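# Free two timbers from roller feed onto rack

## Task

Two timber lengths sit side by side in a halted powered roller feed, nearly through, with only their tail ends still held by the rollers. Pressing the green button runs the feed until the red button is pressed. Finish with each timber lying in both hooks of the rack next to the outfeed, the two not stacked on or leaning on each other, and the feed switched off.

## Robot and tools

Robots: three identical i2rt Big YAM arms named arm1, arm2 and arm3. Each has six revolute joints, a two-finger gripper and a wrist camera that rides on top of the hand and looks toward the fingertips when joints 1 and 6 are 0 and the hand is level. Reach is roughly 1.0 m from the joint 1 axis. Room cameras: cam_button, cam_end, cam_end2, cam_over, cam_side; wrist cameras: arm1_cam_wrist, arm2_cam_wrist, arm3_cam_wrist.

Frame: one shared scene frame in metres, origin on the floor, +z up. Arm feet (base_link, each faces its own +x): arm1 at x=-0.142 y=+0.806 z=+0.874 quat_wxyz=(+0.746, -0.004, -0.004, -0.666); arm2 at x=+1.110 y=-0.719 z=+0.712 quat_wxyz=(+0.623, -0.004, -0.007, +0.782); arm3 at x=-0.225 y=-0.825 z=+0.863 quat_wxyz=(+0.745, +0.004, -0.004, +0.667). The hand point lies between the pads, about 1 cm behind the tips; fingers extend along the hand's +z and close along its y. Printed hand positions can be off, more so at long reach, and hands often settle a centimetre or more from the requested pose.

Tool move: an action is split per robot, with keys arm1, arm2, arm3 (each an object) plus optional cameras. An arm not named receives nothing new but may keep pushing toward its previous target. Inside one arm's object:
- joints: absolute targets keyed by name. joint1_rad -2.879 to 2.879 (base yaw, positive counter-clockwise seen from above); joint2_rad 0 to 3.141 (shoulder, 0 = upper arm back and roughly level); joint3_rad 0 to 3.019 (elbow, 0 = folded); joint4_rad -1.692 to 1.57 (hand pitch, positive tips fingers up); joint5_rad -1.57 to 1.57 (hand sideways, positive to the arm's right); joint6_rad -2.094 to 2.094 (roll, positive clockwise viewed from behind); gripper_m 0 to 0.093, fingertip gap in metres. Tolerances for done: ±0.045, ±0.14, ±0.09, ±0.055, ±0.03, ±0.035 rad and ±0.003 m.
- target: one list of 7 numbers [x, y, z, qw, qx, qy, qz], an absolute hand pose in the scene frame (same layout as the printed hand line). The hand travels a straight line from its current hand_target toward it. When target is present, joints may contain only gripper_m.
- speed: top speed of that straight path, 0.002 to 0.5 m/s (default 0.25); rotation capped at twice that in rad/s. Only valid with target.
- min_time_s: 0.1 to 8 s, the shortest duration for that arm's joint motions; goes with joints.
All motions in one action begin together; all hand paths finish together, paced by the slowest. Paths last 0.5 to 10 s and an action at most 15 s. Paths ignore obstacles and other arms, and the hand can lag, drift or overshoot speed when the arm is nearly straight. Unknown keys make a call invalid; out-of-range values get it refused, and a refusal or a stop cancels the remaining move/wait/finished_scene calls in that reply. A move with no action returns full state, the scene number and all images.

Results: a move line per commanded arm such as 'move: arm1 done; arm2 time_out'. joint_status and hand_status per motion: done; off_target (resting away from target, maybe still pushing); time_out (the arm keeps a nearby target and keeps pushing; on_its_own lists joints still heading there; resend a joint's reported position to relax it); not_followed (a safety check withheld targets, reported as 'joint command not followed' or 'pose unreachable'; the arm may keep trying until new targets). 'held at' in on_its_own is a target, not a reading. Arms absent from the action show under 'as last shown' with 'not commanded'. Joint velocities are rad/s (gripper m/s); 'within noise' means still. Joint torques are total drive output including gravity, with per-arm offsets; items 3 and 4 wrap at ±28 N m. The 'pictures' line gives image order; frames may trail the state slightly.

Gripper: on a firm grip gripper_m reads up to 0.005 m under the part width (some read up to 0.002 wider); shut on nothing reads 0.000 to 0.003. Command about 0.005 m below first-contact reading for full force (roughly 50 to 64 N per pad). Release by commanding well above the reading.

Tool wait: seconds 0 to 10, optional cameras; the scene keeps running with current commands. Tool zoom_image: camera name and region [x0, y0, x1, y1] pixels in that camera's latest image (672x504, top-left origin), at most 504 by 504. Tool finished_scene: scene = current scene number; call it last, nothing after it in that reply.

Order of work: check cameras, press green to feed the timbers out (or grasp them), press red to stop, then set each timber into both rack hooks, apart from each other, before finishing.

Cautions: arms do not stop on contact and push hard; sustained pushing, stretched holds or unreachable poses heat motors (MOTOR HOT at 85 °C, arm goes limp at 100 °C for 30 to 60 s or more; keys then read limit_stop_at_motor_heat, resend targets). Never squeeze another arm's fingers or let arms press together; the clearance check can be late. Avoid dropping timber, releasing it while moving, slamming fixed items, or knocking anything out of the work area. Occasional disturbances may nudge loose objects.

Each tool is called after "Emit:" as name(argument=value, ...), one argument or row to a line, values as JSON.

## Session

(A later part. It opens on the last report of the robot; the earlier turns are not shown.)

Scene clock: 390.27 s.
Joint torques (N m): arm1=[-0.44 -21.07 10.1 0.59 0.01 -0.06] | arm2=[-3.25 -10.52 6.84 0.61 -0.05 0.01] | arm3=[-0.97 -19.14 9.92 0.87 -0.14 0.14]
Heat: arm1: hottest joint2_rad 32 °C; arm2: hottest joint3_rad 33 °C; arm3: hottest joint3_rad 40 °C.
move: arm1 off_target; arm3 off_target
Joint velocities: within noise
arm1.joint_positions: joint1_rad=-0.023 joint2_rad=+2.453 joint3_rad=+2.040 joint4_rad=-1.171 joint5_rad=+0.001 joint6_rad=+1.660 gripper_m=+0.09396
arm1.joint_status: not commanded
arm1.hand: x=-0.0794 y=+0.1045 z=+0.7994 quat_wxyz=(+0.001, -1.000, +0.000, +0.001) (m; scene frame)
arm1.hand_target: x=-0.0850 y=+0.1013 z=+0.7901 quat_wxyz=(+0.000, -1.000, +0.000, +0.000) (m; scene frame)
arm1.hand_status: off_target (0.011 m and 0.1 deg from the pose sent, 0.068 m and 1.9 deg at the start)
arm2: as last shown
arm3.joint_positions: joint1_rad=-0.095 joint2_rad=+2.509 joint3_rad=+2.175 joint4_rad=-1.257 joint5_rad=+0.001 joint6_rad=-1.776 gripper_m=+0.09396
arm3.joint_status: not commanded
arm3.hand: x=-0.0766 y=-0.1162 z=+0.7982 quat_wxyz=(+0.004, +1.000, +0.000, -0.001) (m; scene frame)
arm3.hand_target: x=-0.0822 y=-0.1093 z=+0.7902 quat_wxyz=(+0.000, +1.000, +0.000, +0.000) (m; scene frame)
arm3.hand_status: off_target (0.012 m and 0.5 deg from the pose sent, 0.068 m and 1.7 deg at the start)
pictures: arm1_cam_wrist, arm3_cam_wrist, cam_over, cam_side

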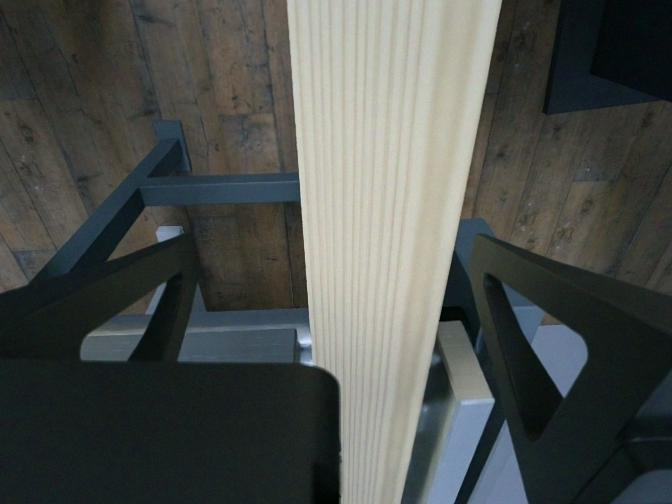

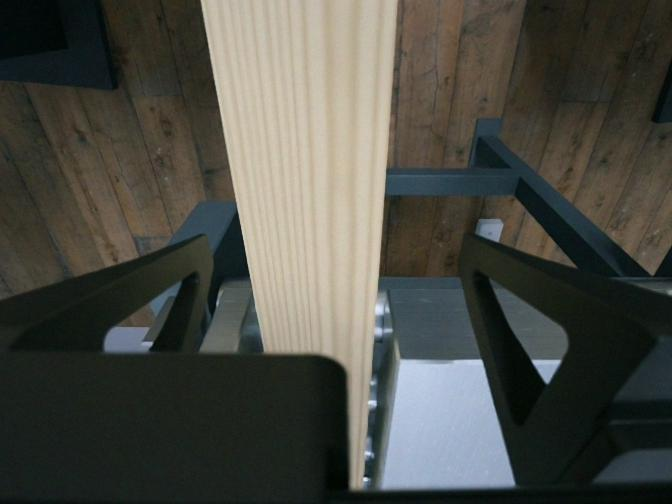

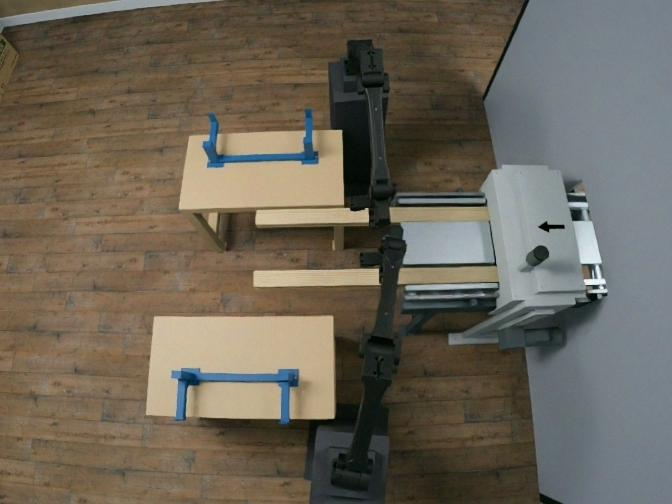

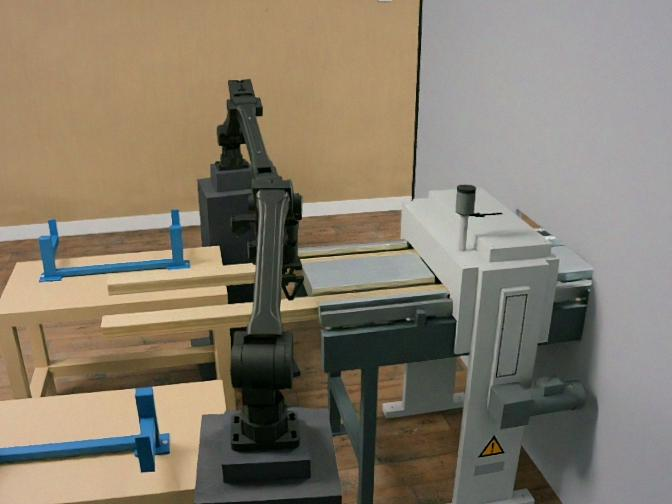

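Emit:
move(
  arm1={"target":[-0.085,0.117,0.795,0,1,0,0],"speed":0.12},
  arm3={"target":[-0.082,-0.115,0.795,0,1,0,0],"speed":0.12},
)

Emit:
move(
  arm1={"target":[-0.085,0.117,0.765,0,1,0,0],"speed":0.12},
  arm3={"target":[-0.082,-0.115,0.765,0,1,0,0],"speed":0.12},
  cameras=["arm1_cam_wrist","arm3_cam_wrist"],
)

Scene clock: 403.83 s.
Joint torques (N m): arm1=[-0.5 -23.47 9.14 0.5 0.01 -0.05] | arm2=[-3.25 -10.52 6.86 0.59 -0.05 0.01] | arm3=[-1.08 -21.36 7.8 0.88 -0.14 0.12]
Heat: arm1: hottest joint2_rad 32 °C; arm2: hottest joint3_rad 32 °C; arm3: hottest joint3_rad 39 °C.
move: arm1 done; arm3 done
Joint velocities: within noise
arm1.joint_positions: joint1_rad=-0.023 joint2_rad=+2.429 joint3_rad=+1.962 joint4_rad=-1.135 joint5_rad=+0.001 joint6_rad=+1.660 gripper_m=+0.09396
arm1.joint_status: not commanded
arm1.hand: x=-0.0810 y=+0.1221 z=+0.7887 quat_wxyz=(+0.010, -1.000, +0.000, +0.001) (m; scene frame)
arm1.hand_target: x=-0.0849 y=+0.1170 z=+0.7952 quat_wxyz=(+0.000, -1.000, +0.000, +0.000) (m; scene frame)
arm1.hand_status: done (0.009 m and 1.1 deg from the pose sent, 0.014 m and 0.1 deg at the start)
arm2: as last shown
arm3.joint_positions: joint1_rad=-0.095 joint2_rad=+2.509 joint3_rad=+2.169 joint4_rad=-1.248 joint5_rad=+0.001 joint6_rad=-1.776 gripper_m=+0.09396
arm3.joint_status: not commanded
arm3.hand: x=-0.0766 y=-0.1161 z=+0.7961 quat_wxyz=(+0.002, +1.000, +0.000, -0.001) (m; scene frame)
arm3.hand_target: x=-0.0821 y=-0.1150 z=+0.7951 quat_wxyz=(+0.000, +1.000, +0.000, +0.000) (m; scene frame)
arm3.hand_status: done (0.006 m and 0.3 deg from the pose sent, 0.006 m and 0.5 deg at the start)
pictures: none

Scene clock: 404.83 s.
Joint torques (N m): arm1=[-0.32 -20.31 9.01 0.57 -0.02 -0.06] | arm2=[-3.25 -10.46 6.86 0.59 -0.05 0.01] | arm3=[-1.14 -18.78 7.8 0.95 -0.13 0.12]
Heat: arm1: hottest joint2_rad 32 °C; arm2: hottest joint3_rad 32 °C; arm3: hottest joint3_rad 39 °C.
move: arm1 off_target; arm3 off_target
Joint velocities: within noise
arm1.joint_positions: joint1_rad=-0.023 joint2_rad=+2.432 joint3_rad=+1.955 joint4_rad=-1.088 joint5_rad=+0.001 joint6_rad=+1.660 gripper_m=+0.09396
arm1.joint_status: not commanded
arm1.hand: x=-0.0802 y=+0.1139 z=+0.7841 quat_wxyz=(-0.009, -1.000, +0.000, +0.000) (m; scene frame)
arm1.hand_target: x=-0.0849 y=+0.1176 z=+0.7652 quat_wxyz=(+0.000, -1.000, +0.000, +0.000) (m; scene frame)
arm1.hand_status: off_target (0.020 m and 1.0 deg from the pose sent, 0.024 m and 1.1 deg at the start)
arm2: as last shown
arm3.joint_positions: joint1_rad=-0.095 joint2_rad=+2.510 joint3_rad=+2.154 joint4_rad=-1.199 joint5_rad=+0.001 joint6_rad=-1.776 gripper_m=+0.09396
arm3.joint_status: not commanded
arm3.hand: x=-0.0753 y=-0.1099 z=+0.7898 quat_wxyz=(-0.014, +1.000, +0.000, +0.002) (m; scene frame)
arm3.hand_target: x=-0.0821 y=-0.1157 z=+0.7655 quat_wxyz=(+0.000, +1.000, +0.000, +0.000) (m; scene frame)
arm3.hand_status: off_target (0.026 m and 1.6 deg from the pose sent, 0.032 m and 0.3 deg at the start)
pictures: arm1_cam_wrist, arm3_cam_wrist

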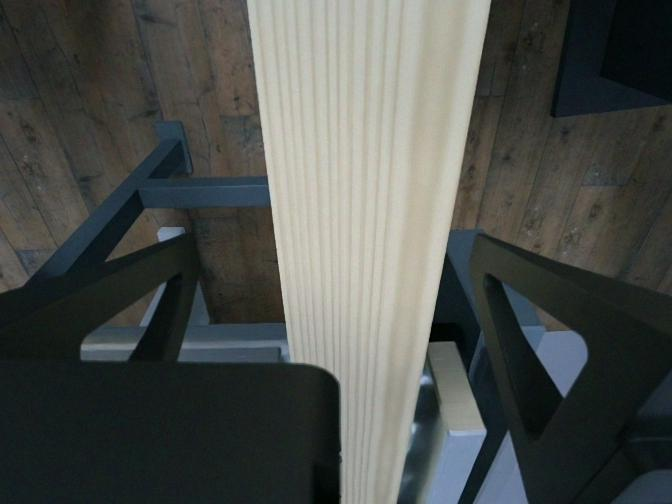

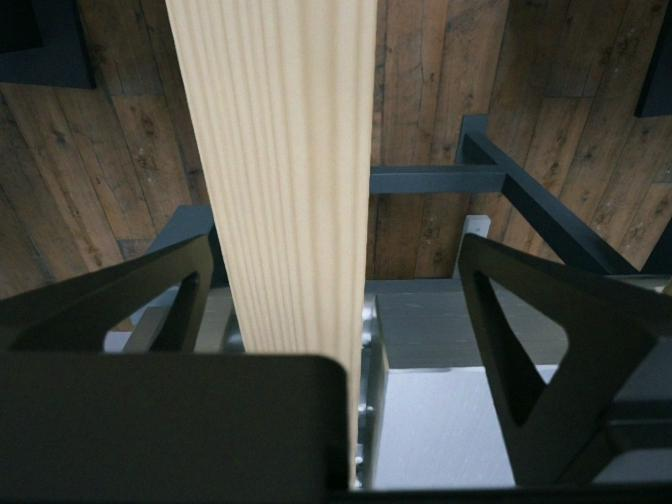

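Emit:
move(
  arm1={"target":[-0.085,0.133,0.750,0,1,0,0],"speed":0.1},
  arm3={"target":[-0.082,-0.14,0.748,0,1,0,0],"speed":0.1},
  cameras=["arm1_cam_wrist","arm3_cam_wrist"],
)

Scene clock: 415.27 s.
Joint torques (N m): arm1=[0.03 -21.48 8.58 0.61 0 -0.04] | arm2=[-3.25 -10.46 6.84 0.59 -0.05 0.01] | arm3=[-1.73 -21.25 7.17 0.84 -0.13 0.05]
Heat: arm1: hottest joint2_rad 30 °C; arm2: hottest joint3_rad 32 °C; arm3: hottest joint3_rad 38 °C.
move: arm1 done; arm3 done
Joint velocities: within noise
arm1.joint_positions: joint1_rad=-0.023 joint2_rad=+2.432 joint3_rad=+1.874 joint4_rad=-1.024 joint5_rad=+0.001 joint6_rad=+1.660 gripper_m=+0.09396
arm1.joint_status: not commanded
arm1.hand: x=-0.0820 y=+0.1332 z=+0.7569 quat_wxyz=(+0.000, -1.000, +0.000, +0.000) (m; scene frame)
arm1.hand_target: x=-0.0849 y=+0.1331 z=+0.7500 quat_wxyz=(+0.000, -1.000, +0.000, +0.000) (m; scene frame)
arm1.hand_status: done (0.008 m and 0.1 deg from the pose sent, 0.039 m and 1.0 deg at the start)
arm2: as last shown
arm3.joint_positions: joint1_rad=-0.095 joint2_rad=+2.503 joint3_rad=+2.010 joint4_rad=-1.101 joint5_rad=+0.001 joint6_rad=-1.776 gripper_m=+0.09396
arm3.joint_status: not commanded
arm3.hand: x=-0.0818 y=-0.1409 z=+0.7445 quat_wxyz=(+0.005, +1.000, +0.000, -0.002) (m; scene frame)
arm3.hand_target: x=-0.0821 y=-0.1400 z=+0.7480 quat_wxyz=(+0.000, +1.000, +0.000, +0.000) (m; scene frame)
arm3.hand_status: done (0.004 m and 0.6 deg from the pose sent, 0.052 m and 1.6 deg at the start)
pictures: arm1_cam_wrist, arm3_cam_wrist

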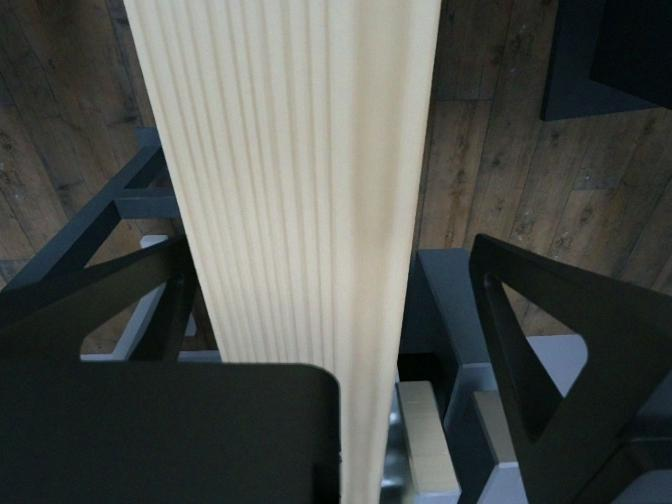

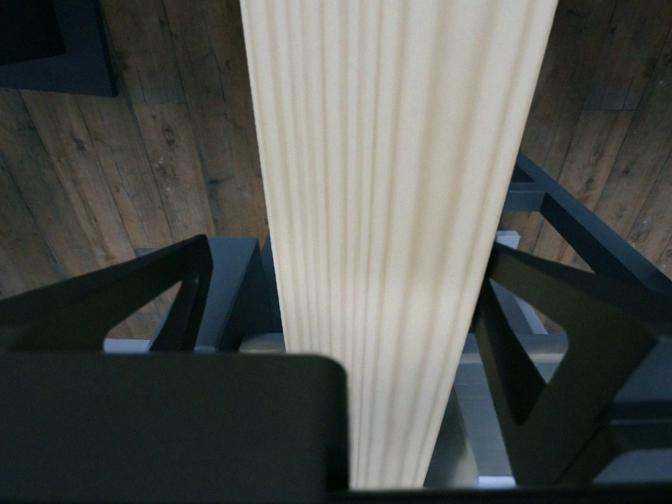

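Emit:
move(
  arm1={"target":[-0.085,0.117,0.755,0,1,0,0],"speed":0.1},
  arm3={"target":[-0.082,-0.114,0.757,0,1,0,0],"speed":0.1},
  cameras=["arm1_cam_wrist","arm3_cam_wrist"],
)

Scene clock: 424.87 s.
Joint torques (N m): arm1=[-0.32 -20.42 12.46 -0.31 0 -0.06] | arm2=[-3.25 -10.52 6.86 0.61 -0.05 0.01] | arm3=[-1.03 -19.02 11.59 0.21 -0.14 0.12]
Heat: arm1: hottest joint2_rad 30 °C; arm2: hottest joint3_rad 31 °C; arm3: hottest joint3_rad 37 °C.
move: arm1 off_target; arm3 off_target
Joint velocities: within noise
arm1.joint_positions: joint1_rad=-0.023 joint2_rad=+2.447 joint3_rad=+1.913 joint4_rad=-1.051 joint5_rad=+0.001 joint6_rad=+1.660 gripper_m=+0.09396
arm1.joint_status: not commanded
arm1.hand: x=-0.0814 y=+0.1265 z=+0.7599 quat_wxyz=(+0.002, -1.000, +0.000, +0.001) (m; scene frame)
arm1.hand_target: x=-0.0850 y=+0.1175 z=+0.7551 quat_wxyz=(+0.000, -1.000, +0.000, +0.000) (m; scene frame)
arm1.hand_status: off_target (0.011 m and 0.2 deg from the pose sent, 0.017 m and 0.1 deg at the start)
arm2: as last shown
arm3.joint_positions: joint1_rad=-0.095 joint2_rad=+2.528 joint3_rad=+2.101 joint4_rad=-1.169 joint5_rad=+0.001 joint6_rad=-1.776 gripper_m=+0.09396
arm3.joint_status: not commanded
arm3.hand: x=-0.0788 y=-0.1265 z=+0.7586 quat_wxyz=(+0.006, +1.000, +0.000, -0.002) (m; scene frame)
arm3.hand_target: x=-0.0823 y=-0.1146 z=+0.7572 quat_wxyz=(-0.001, +1.000, +0.000, +0.000) (m; scene frame)
arm3.hand_status: off_target (0.013 m and 0.7 deg from the pose sent, 0.030 m and 0.6 deg at the start)
pictures: arm1_cam_wrist, arm3_cam_wrist

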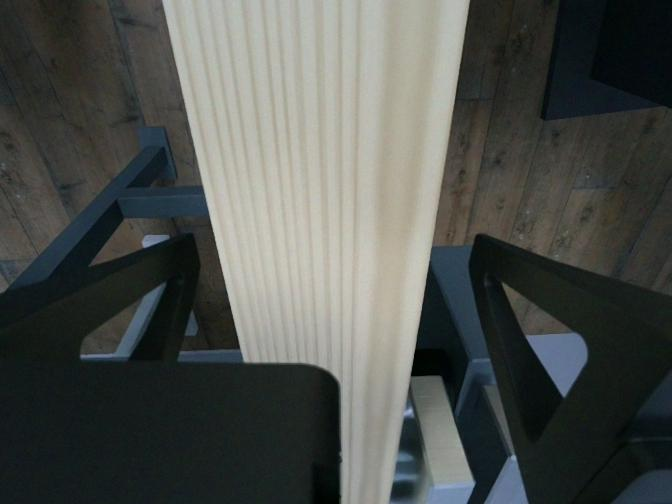

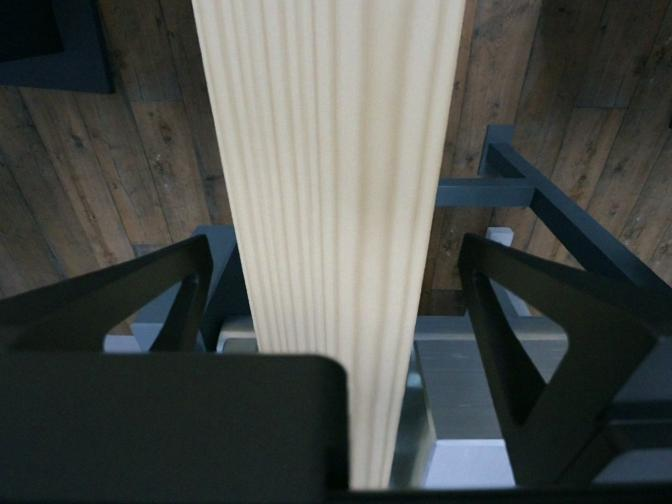

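Emit:
move(
  arm1={"joints":{"gripper_m":0.042}},
  arm3={"joints":{"gripper_m":0.042}},
  cameras=["cam_side","cam_over","cam_end","cam_end2"],
)

Emit:
zoom_image(
  camera="cam_side",
  region=[200, 200, 400, 350],
)

Scene clock: 440.37 s.
Joint torques (N m): arm1=[-0.21 -20.6 12.08 -0.28 0 -0.05] | arm2=[-3.19 -10.46 6.84 0.58 -0.05 0.01] | arm3=[-1.08 -19.02 11.58 0.32 -0.16 0.12]
Heat: arm1: hottest joint3_rad 31 °C; arm2: hottest joint3_rad 31 °C; arm3: hottest joint3_rad 37 °C.
move: arm1 off_target; arm3 off_target
Joint velocities: within noise
arm1.joint_positions: joint1_rad=-0.023 joint2_rad=+2.449 joint3_rad=+1.916 joint4_rad=-1.051 joint5_rad=+0.001 joint6_rad=+1.659 gripper_m=+0.06155
arm1.joint_status: gripper_m off_target (ended at +0.06157, target +0.04200)
arm1.hand: x=-0.0813 y=+0.1255 z=+0.7597 quat_wxyz=(+0.001, -1.000, -0.001, +0.001) (m; scene frame)
arm1.hand_target: x=-0.0850 y=+0.1176 z=+0.7550 quat_wxyz=(+0.000, -1.000, +0.000, +0.000) (m; scene frame)
arm1.hand_status: not commanded
arm2: as last shown
arm3.joint_positions: joint1_rad=-0.095 joint2_rad=+2.528 joint3_rad=+2.102 joint4_rad=-1.172 joint5_rad=+0.002 joint6_rad=-1.776 gripper_m=+0.06328
arm3.joint_status: gripper_m off_target (ended at +0.06331, target +0.04200)
arm3.hand: x=-0.0788 y=-0.1272 z=+0.7587 quat_wxyz=(+0.007, +1.000, +0.000, -0.002) (m; scene frame)
arm3.hand_target: x=-0.0822 y=-0.1146 z=+0.7572 quat_wxyz=(-0.001, +1.000, +0.000, +0.000) (m; scene frame)
arm3.hand_status: not commanded
pictures: cam_end, cam_end2, cam_over, cam_side

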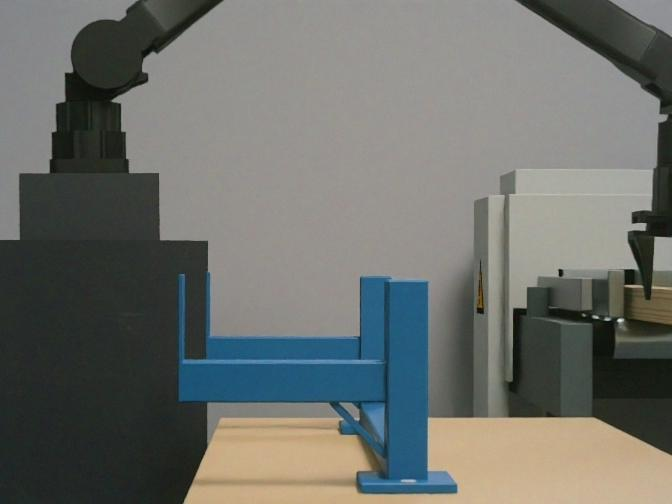

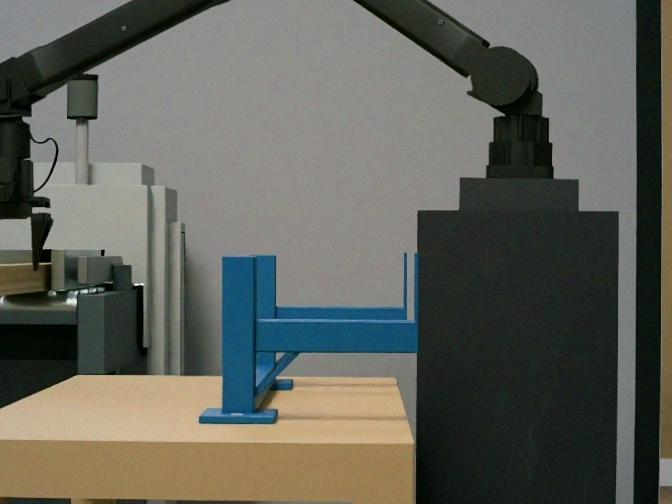

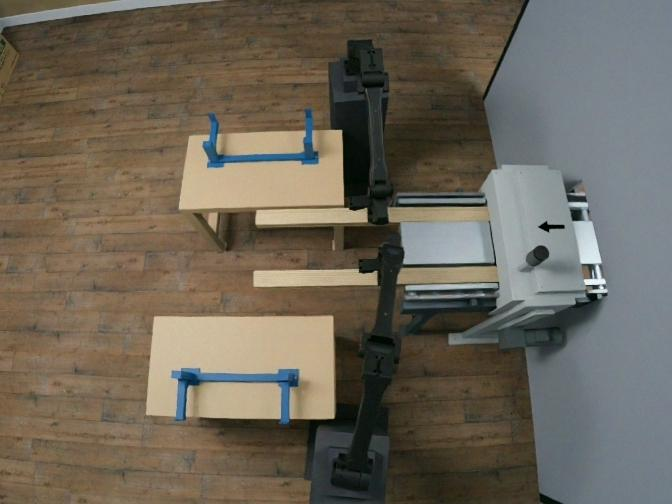

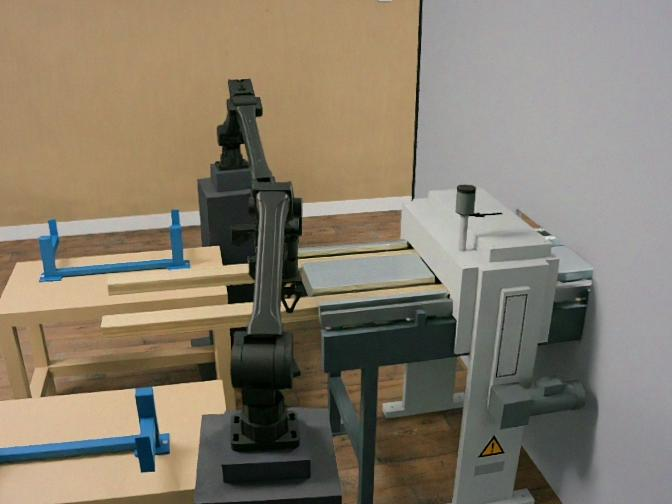

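Scaled by 2.520 from the camera's 672x504 image, which has a finer 960x720 frame.

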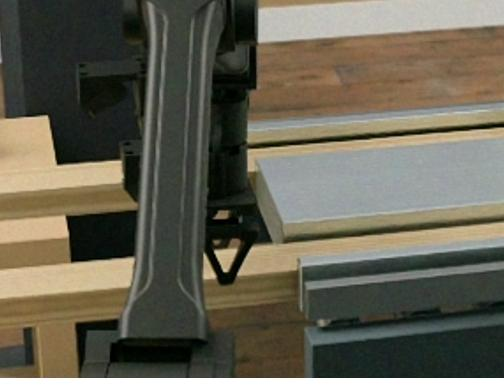

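Emit:
move(
  arm2={"target":[0.980,-0.374,0.815,0,0.858,-0.514,0],"speed":0.12},
)

Emit:
move(
  arm2={"target":[0.980,-0.374,0.865,0,0.858,-0.514,0],"speed":0.25},
)

Emit:
move(
  arm2={"target":[1.035,-0.374,0.865,0,0.858,-0.514,0],"speed":0.25},
  cameras=["arm2_cam_wrist","cam_over","cam_button"],
)

Emit:
move(
  arm2={"target":[1.035,-0.374,0.815,0,0.858,-0.514,0],"speed":0.2},
  cameras=["arm2_cam_wrist","cam_over"],
)

Emit:
move(
  arm2={"target":[1.035,-0.374,0.865,0,0.858,-0.514,0],"speed":0.2},
  cameras=["cam_over"],
)

Emit:
wait(
  seconds=0.5,
  cameras=["cam_over"],
)

Scene clock: 459.50 s.
Joint torques (N m): arm1=[-0.32 -20.78 12.11 -0.28 -0.01 -0.05] | arm2=[-3.31 -9.05 6.52 0.9 -0.06 0] | arm3=[-1.03 -18.96 11.58 0.31 -0.16 0.13]
Heat: arm1: hottest joint2_rad 33 °C; arm2: hottest joint3_rad 30 °C; arm3: hottest joint3_rad 39 °C.
move: arm2 done
Joint velocities: within noise
arm1, arm3: as last shown
arm2.joint_positions: joint1_rad=+0.138 joint2_rad=+1.389 joint3_rad=+0.963 joint4_rad=-1.147 joint5_rad=-0.014 joint6_rad=-0.127 gripper_m=+0.00050
arm2.joint_status: not commanded
arm2.hand: x=+0.9764 y=-0.3768 z=+0.8217 quat_wxyz=(+0.000, +0.858, -0.514, +0.001) (m; scene frame)
arm2.hand_target: x=+0.9800 y=-0.3742 z=+0.8151 quat_wxyz=(+0.000, +0.858, -0.514, +0.000) (m; scene frame)
arm2.hand_status: done (0.008 m and 0.1 deg from the pose sent, 0.056 m and 0.8 deg at the start)
pictures: none

Scene clock: 460.63 s.
Joint torques (N m): arm1=[-0.21 -20.6 12.11 -0.27 -0.01 -0.04] | arm2=[-3.31 -9.88 11.36 -0.28 -0.03 0.02] | arm3=[-1.08 -18.96 11.56 0.32 -0.16 0.12]
Heat: arm1: hottest joint2_rad 33 °C; arm2: hottest joint3_rad 30 °C; arm3: hottest joint3_rad 39 °C.
move: arm2 off_target
Joint velocities: within noise
arm1, arm3: as last shown
arm2.joint_positions: joint1_rad=+0.137 joint2_rad=+1.353 joint3_rad=+0.986 joint4_rad=-1.256 joint5_rad=-0.014 joint6_rad=-0.130 gripper_m=+0.00050
arm2.joint_status: not commanded
arm2.hand: x=+0.9830 y=-0.3930 z=+0.8424 quat_wxyz=(+0.016, +0.857, -0.514, +0.021) (m; scene frame)
arm2.hand_target: x=+0.9804 y=-0.3750 z=+0.8650 quat_wxyz=(-0.001, +0.858, -0.514, +0.000) (m; scene frame)
arm2.hand_status: off_target (0.030 m and 3.0 deg from the pose sent, 0.044 m and 0.1 deg at the start)
pictures: none

Scene clock: 461.97 s.
Joint torques (N m): arm1=[-0.15 -20.66 12.14 -0.31 0.01 -0.05] | arm2=[-3.02 -9.52 8.91 -0.27 -0.1 0.01] | arm3=[-1.03 -18.96 11.56 0.28 -0.16 0.12]
Heat: arm1: hottest joint2_rad 33 °C; arm2: hottest joint3_rad 31 °C; arm3: hottest joint3_rad 39 °C.
move: arm2 off_target
Joint velocities: within noise
arm1, arm3: as last shown
arm2.joint_positions: joint1_rad=-0.013 joint2_rad=+1.318 joint3_rad=+0.986 joint4_rad=-1.259 joint5_rad=-0.013 joint6_rad=-0.276 gripper_m=+0.00050
arm2.joint_status: not commanded
arm2.hand: x=+1.0334 y=-0.3789 z=+0.8549 quat_wxyz=(+0.006, +0.857, -0.516, +0.007) (m; scene frame)
arm2.hand_target: x=+1.0350 y=-0.3742 z=+0.8649 quat_wxyz=(+0.000, +0.858, -0.514, +0.000) (m; scene frame)
arm2.hand_status: off_target (0.011 m and 1.0 deg from the pose sent, 0.060 m and 3.0 deg at the start)
pictures: arm2_cam_wrist, cam_button, cam_over

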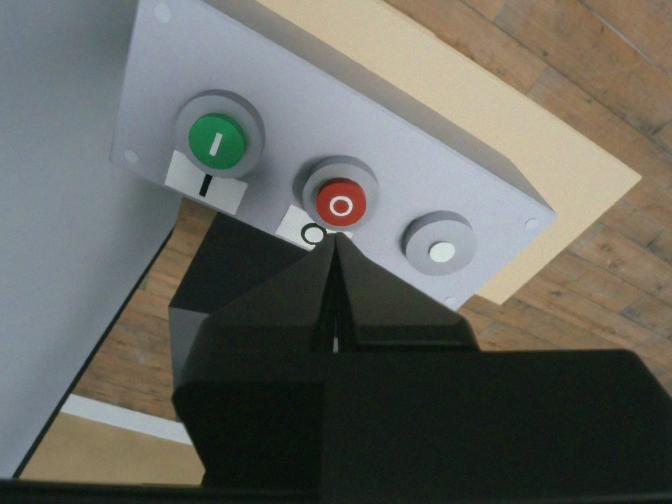

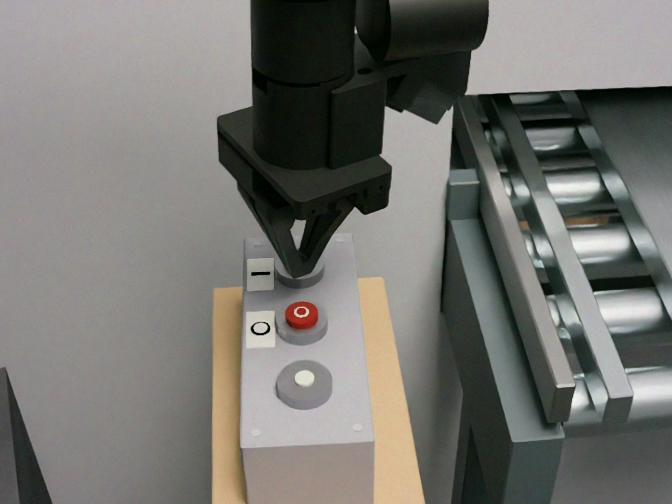

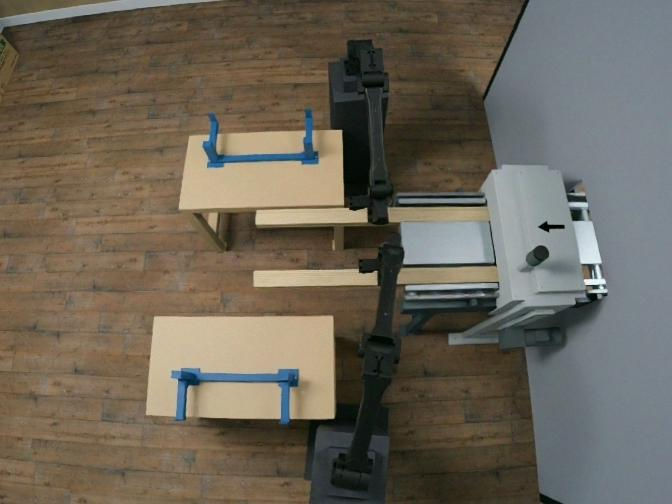

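Scene clock: 462.97 s.
Joint torques (N m): arm1=[-0.38 -20.6 12.15 -0.27 -0.01 -0.06] | arm2=[-2.84 -8.35 6.57 0.96 -0.1 0.03] | arm3=[-1.03 -18.96 11.56 0.32 -0.16 0.12]
Heat: arm1: hottest joint2_rad 33 °C; arm2: hottest joint3_rad 31 °C; arm3: hottest joint3_rad 39 °C.
move: arm2 done
Joint velocities: within noise
arm1, arm3: as last shown
arm2.joint_positions: joint1_rad=-0.013 joint2_rad=+1.352 joint3_rad=+0.923 joint4_rad=-1.150 joint5_rad=-0.013 joint6_rad=-0.276 gripper_m=+0.00050
arm2.joint_status: not commanded
arm2.hand: x=+1.0334 y=-0.3765 z=+0.8212 quat_wxyz=(+0.001, +0.857, -0.515, +0.002) (m; scene frame)
arm2.hand_target: x=+1.0350 y=-0.3742 z=+0.8151 quat_wxyz=(+0.000, +0.858, -0.514, +0.000) (m; scene frame)
arm2.hand_status: done (0.007 m and 0.4 deg from the pose sent, 0.040 m and 1.0 deg at the start)
pictures: arm2_cam_wrist, cam_over

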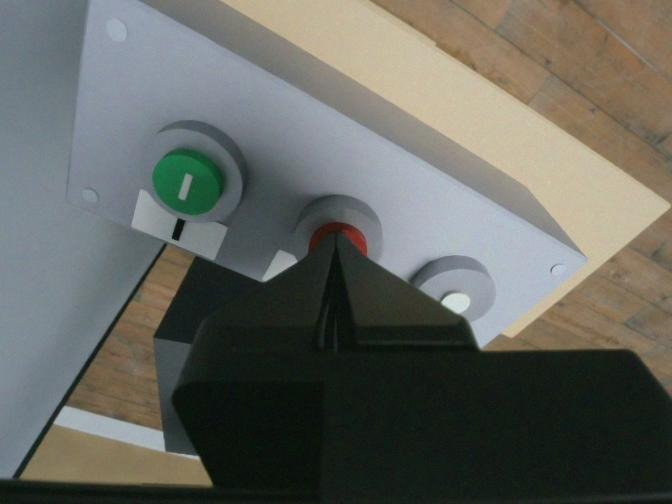

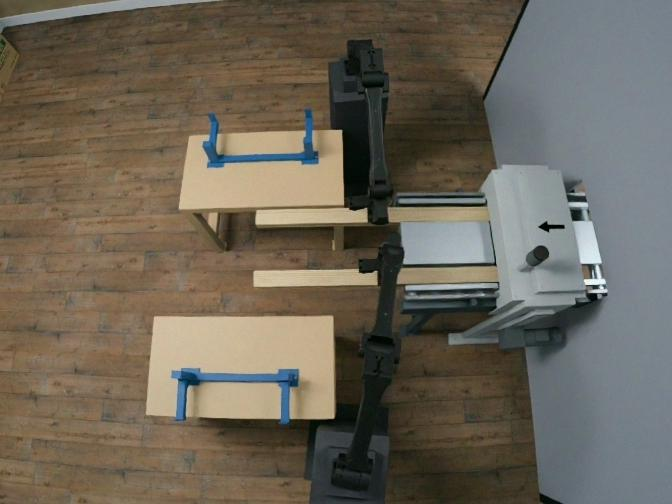

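Scene clock: 464.10 s.
Joint torques (N m): arm1=[-0.21 -20.6 12.14 -0.34 -0.01 -0.05] | arm2=[-2.96 -9.23 11.37 -0.31 -0.08 0.01] | arm3=[-1.08 -18.96 11.55 0.34 -0.16 0.12]
Heat: arm1: hottest joint2_rad 33 °C; arm2: hottest joint3_rad 31 °C; arm3: hottest joint3_rad 39 °C.
move: arm2 off_target
Joint velocities: within noise
arm1, arm3: as last shown
arm2.joint_positions: joint1_rad=-0.013 joint2_rad=+1.314 joint3_rad=+0.948 joint4_rad=-1.259 joint5_rad=-0.013 joint6_rad=-0.276 gripper_m=+0.00050
arm2.joint_status: not commanded
arm2.hand: x=+1.0366 y=-0.3930 z=+0.8427 quat_wxyz=(+0.018, +0.856, -0.516, +0.018) (m; scene frame)
arm2.hand_target: x=+1.0352 y=-0.3751 z=+0.8650 quat_wxyz=(+0.000, +0.858, -0.514, +0.000) (m; scene frame)
arm2.hand_status: off_target (0.029 m and 3.0 deg from the pose sent, 0.044 m and 0.4 deg at the start)
pictures: cam_over

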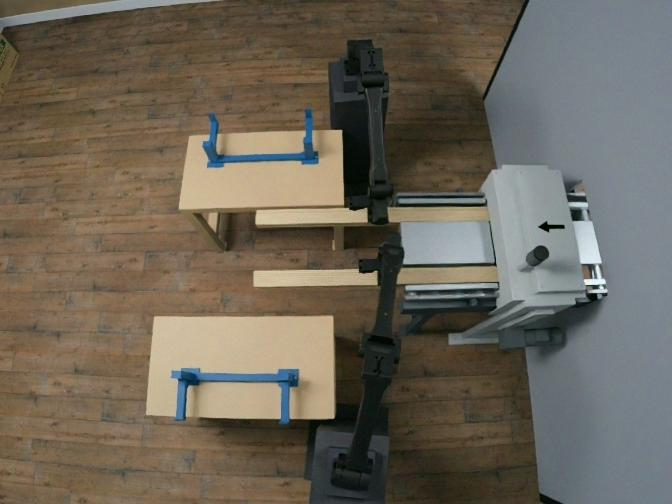

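Scene clock: 464.60 s.
Joint torques (N m): arm1=[-0.26 -20.66 12.1 -0.27 -0.02 -0.05] | arm2=[-3.02 -9.17 11.37 -0.32 -0.08 0.01] | arm3=[-1.08 -18.96 11.58 0.32 -0.16 0.12]
Heat: arm1: hottest joint2_rad 33 °C; arm2: hottest joint3_rad 31 °C; arm3: hottest joint3_rad 39 °C.
Joint velocities: within noise
arm1.joint_positions: joint1_rad=-0.023 joint2_rad=+2.449 joint3_rad=+1.916 joint4_rad=-1.051 joint5_rad=+0.001 joint6_rad=+1.659 gripper_m=+0.06155
arm1.joint_status: not commanded
arm1.hand: x=-0.0813 y=+0.1255 z=+0.7597 quat_wxyz=(+0.001, -1.000, -0.001, +0.001) (m; scene frame)
arm1.hand_target: x=-0.0850 y=+0.1176 z=+0.7550 quat_wxyz=(+0.000, -1.000, +0.000, +0.000) (m; scene frame)
arm1.hand_status: not commanded
arm2.joint_positions: joint1_rad=-0.013 joint2_rad=+1.314 joint3_rad=+0.948 joint4_rad=-1.259 joint5_rad=-0.013 joint6_rad=-0.276 gripper_m=+0.00050
arm2.joint_status: not commanded
arm2.hand: x=+1.0366 y=-0.3930 z=+0.8427 quat_wxyz=(+0.018, +0.856, -0.516, +0.018) (m; scene frame)
arm2.hand_target: x=+1.0352 y=-0.3751 z=+0.8650 quat_wxyz=(+0.000, +0.858, -0.514, +0.000) (m; scene frame)
arm2.hand_status: off_target (0.029 m and 3.0 deg from the pose sent, 0.044 m and 0.4 deg at the start)
arm3.joint_positions: joint1_rad=-0.095 joint2_rad=+2.528 joint3_rad=+2.102 joint4_rad=-1.172 joint5_rad=+0.002 joint6_rad=-1.776 gripper_m=+0.06328
arm3.joint_status: not commanded
arm3.hand: x=-0.0788 y=-0.1272 z=+0.7587 quat_wxyz=(+0.007, +1.000, +0.000, -0.002) (m; scene frame)
arm3.hand_target: x=-0.0822 y=-0.1146 z=+0.7572 quat_wxyz=(-0.001, +1.000, +0.000, +0.000) (m; scene frame)
arm3.hand_status: not commanded
wait: 0.50 s; at rest by 0.27 s
pictures: cam_over

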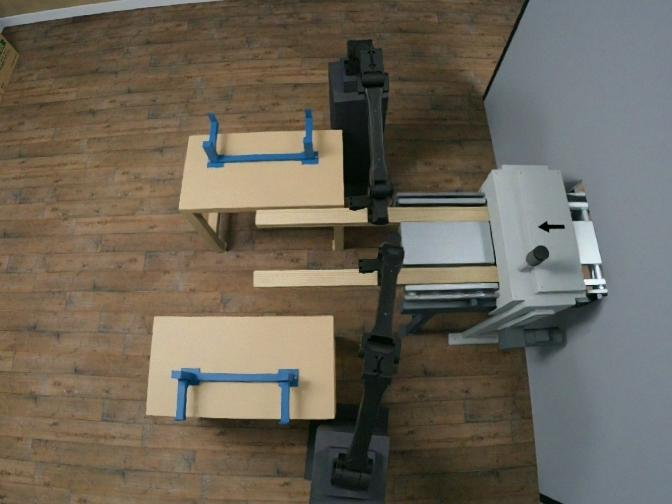

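Emit:
move(
  arm2={"target":[1.035,-0.368,0.800,0,0.858,-0.514,0],"speed":0.12},
  cameras=["arm2_cam_wrist","cam_button"],
)

Emit:
zoom_image(
  camera="cam_button",
  region=[200, 200, 400, 350],
)

Emit:
zoom_image(
  camera="arm2_cam_wrist",
  region=[236, 160, 436, 310],
)

Scene clock: 482.57 s.
Joint torques (N m): arm1=[-0.15 -20.6 12.14 -0.27 0 -0.05] | arm2=[-3.08 -7.24 5.61 1.26 -0.1 0.01] | arm3=[-1.08 -19.02 11.56 0.29 -0.16 0.12]
Heat: arm1: hottest joint2_rad 34 °C; arm2: hottest joint3_rad 31 °C; arm3: hottest joint3_rad 40 °C.
move: arm2 off_target
Joint velocities: within noise
arm1, arm3: as last shown
arm2.joint_positions: joint1_rad=-0.013 joint2_rad=+1.367 joint3_rad=+0.926 joint4_rad=-1.114 joint5_rad=-0.013 joint6_rad=-0.276 gripper_m=+0.00050
arm2.joint_status: not commanded
arm2.hand: x=+1.0314 y=-0.3669 z=+0.8171 quat_wxyz=(-0.007, +0.857, -0.515, -0.006) (m; scene frame)
arm2.hand_target: x=+1.0350 y=-0.3687 z=+0.8007 quat_wxyz=(+0.000, +0.858, -0.514, +0.000) (m; scene frame)
arm2.hand_status: off_target (0.018 m and 1.1 deg from the pose sent, 0.049 m and 3.0 deg at the start)
pictures: arm2_cam_wrist, cam_button

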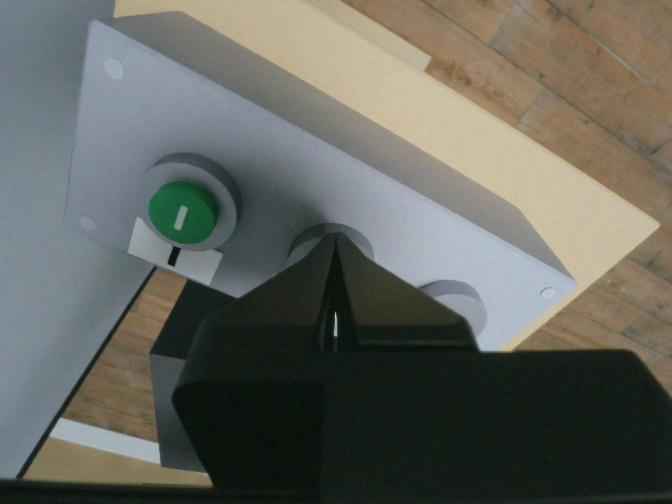

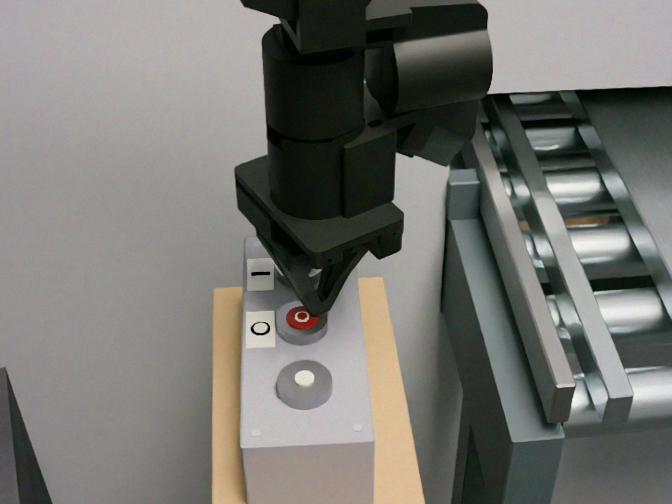

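Scaled by 2.520 from the camera's 672x504 image, which has a finer 960x720 frame.

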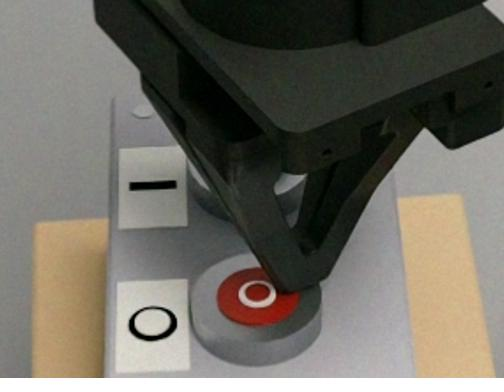

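Scaled by 2.520 from the camera's 672x504 image, which has a finer 960x720 frame.

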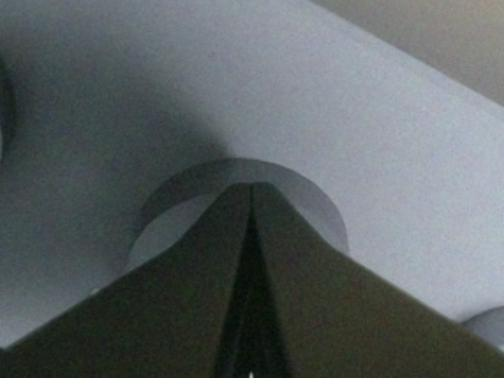

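Emit:
move(
  arm2={"target":[1.041,-0.375,0.84,0,0.858,-0.514,0],"speed":0.12},
)

Emit:
move(
  arm2={"target":[1.041,-0.375,0.785,0,0.858,-0.514,0],"speed":0.12},
  cameras=["arm2_cam_wrist","cam_button"],
)

Emit:
zoom_image(
  camera="cam_button",
  region=[200, 200, 400, 350],
)

Scene clock: 499.37 s.
Joint torques (N m): arm1=[-0.15 -20.6 12.14 -0.24 0.01 -0.05] | arm2=[-3.25 -9.93 9.13 -0.27 -0.03 0.01] | arm3=[-1.03 -18.96 11.56 0.32 -0.16 0.12]
Heat: arm1: hottest joint2_rad 35 °C; arm2: hottest joint3_rad 30 °C; arm3: hottest joint3_rad 40 °C.
move: arm2 off_target
Joint velocities: within noise
arm1, arm3: as last shown
arm2.joint_positions: joint1_rad=-0.026 joint2_rad=+1.340 joint3_rad=+0.926 joint4_rad=-1.188 joint5_rad=-0.014 joint6_rad=-0.291 gripper_m=+0.00050
arm2.joint_status: not commanded
arm2.hand: x=+1.0389 y=-0.3836 z=+0.8262 quat_wxyz=(+0.010, +0.857, -0.514, +0.010) (m; scene frame)
arm2.hand_target: x=+1.0410 y=-0.3753 z=+0.8400 quat_wxyz=(+0.000, +0.858, -0.514, +0.000) (m; scene frame)
arm2.hand_status: off_target (0.016 m and 1.6 deg from the pose sent, 0.026 m and 1.1 deg at the start)
pictures: none

Scene clock: 500.43 s.
Joint torques (N m): arm1=[-0.32 -20.72 12.12 -0.27 0 -0.05] | arm2=[-3.08 -5.13 4.42 1.95 -0.06 0.04] | arm3=[-1.03 -18.96 11.59 0.31 -0.16 0.12]
Heat: arm1: hottest joint2_rad 35 °C; arm2: hottest joint3_rad 30 °C; arm3: hottest joint3_rad 40 °C.
move: arm2 off_target
Joint velocities: within noise
arm1, arm3: as last shown
arm2.joint_positions: joint1_rad=-0.026 joint2_rad=+1.341 joint3_rad=+0.897 joint4_rad=-1.092 joint5_rad=-0.014 joint6_rad=-0.291 gripper_m=+0.00050
arm2.joint_status: not commanded
arm2.hand: x=+1.0366 y=-0.3716 z=+0.8161 quat_wxyz=(-0.014, +0.858, -0.514, -0.013) (m; scene frame)
arm2.hand_target: x=+1.0412 y=-0.3773 z=+0.7871 quat_wxyz=(+0.000, +0.858, -0.514, +0.000) (m; scene frame)
arm2.hand_status: off_target (0.032 m and 2.2 deg from the pose sent, 0.042 m and 1.7 deg at the start)
pictures: arm2_cam_wrist, cam_button

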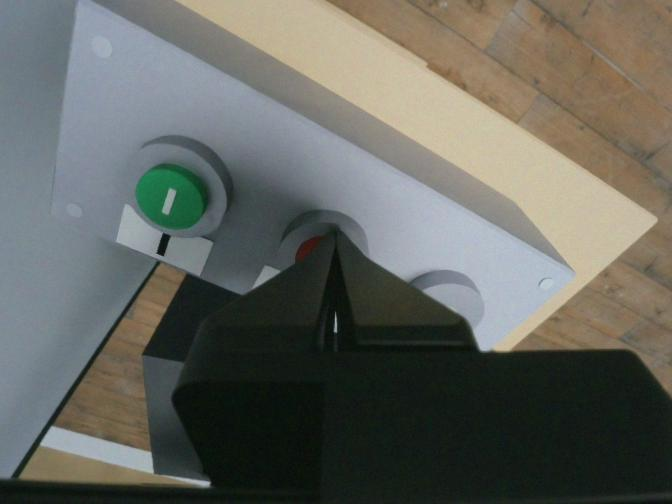

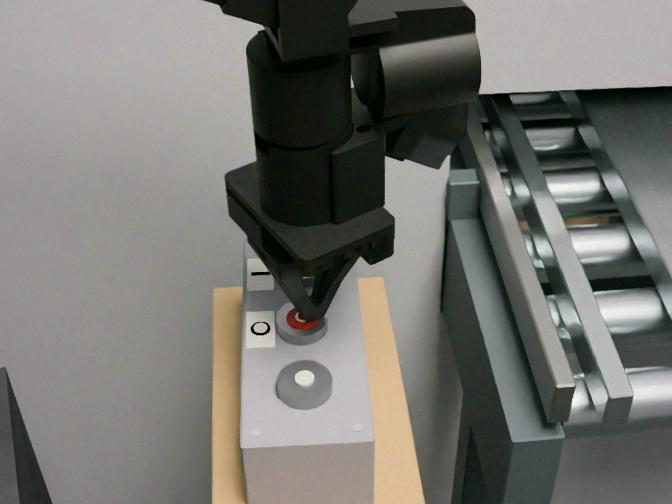

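Scaled by 2.520 from the camera's 672x504 image, which has a finer 960x720 frame.

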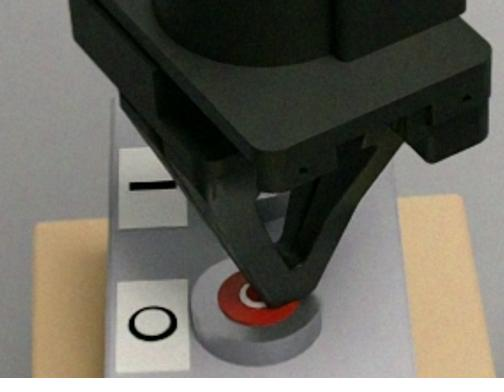

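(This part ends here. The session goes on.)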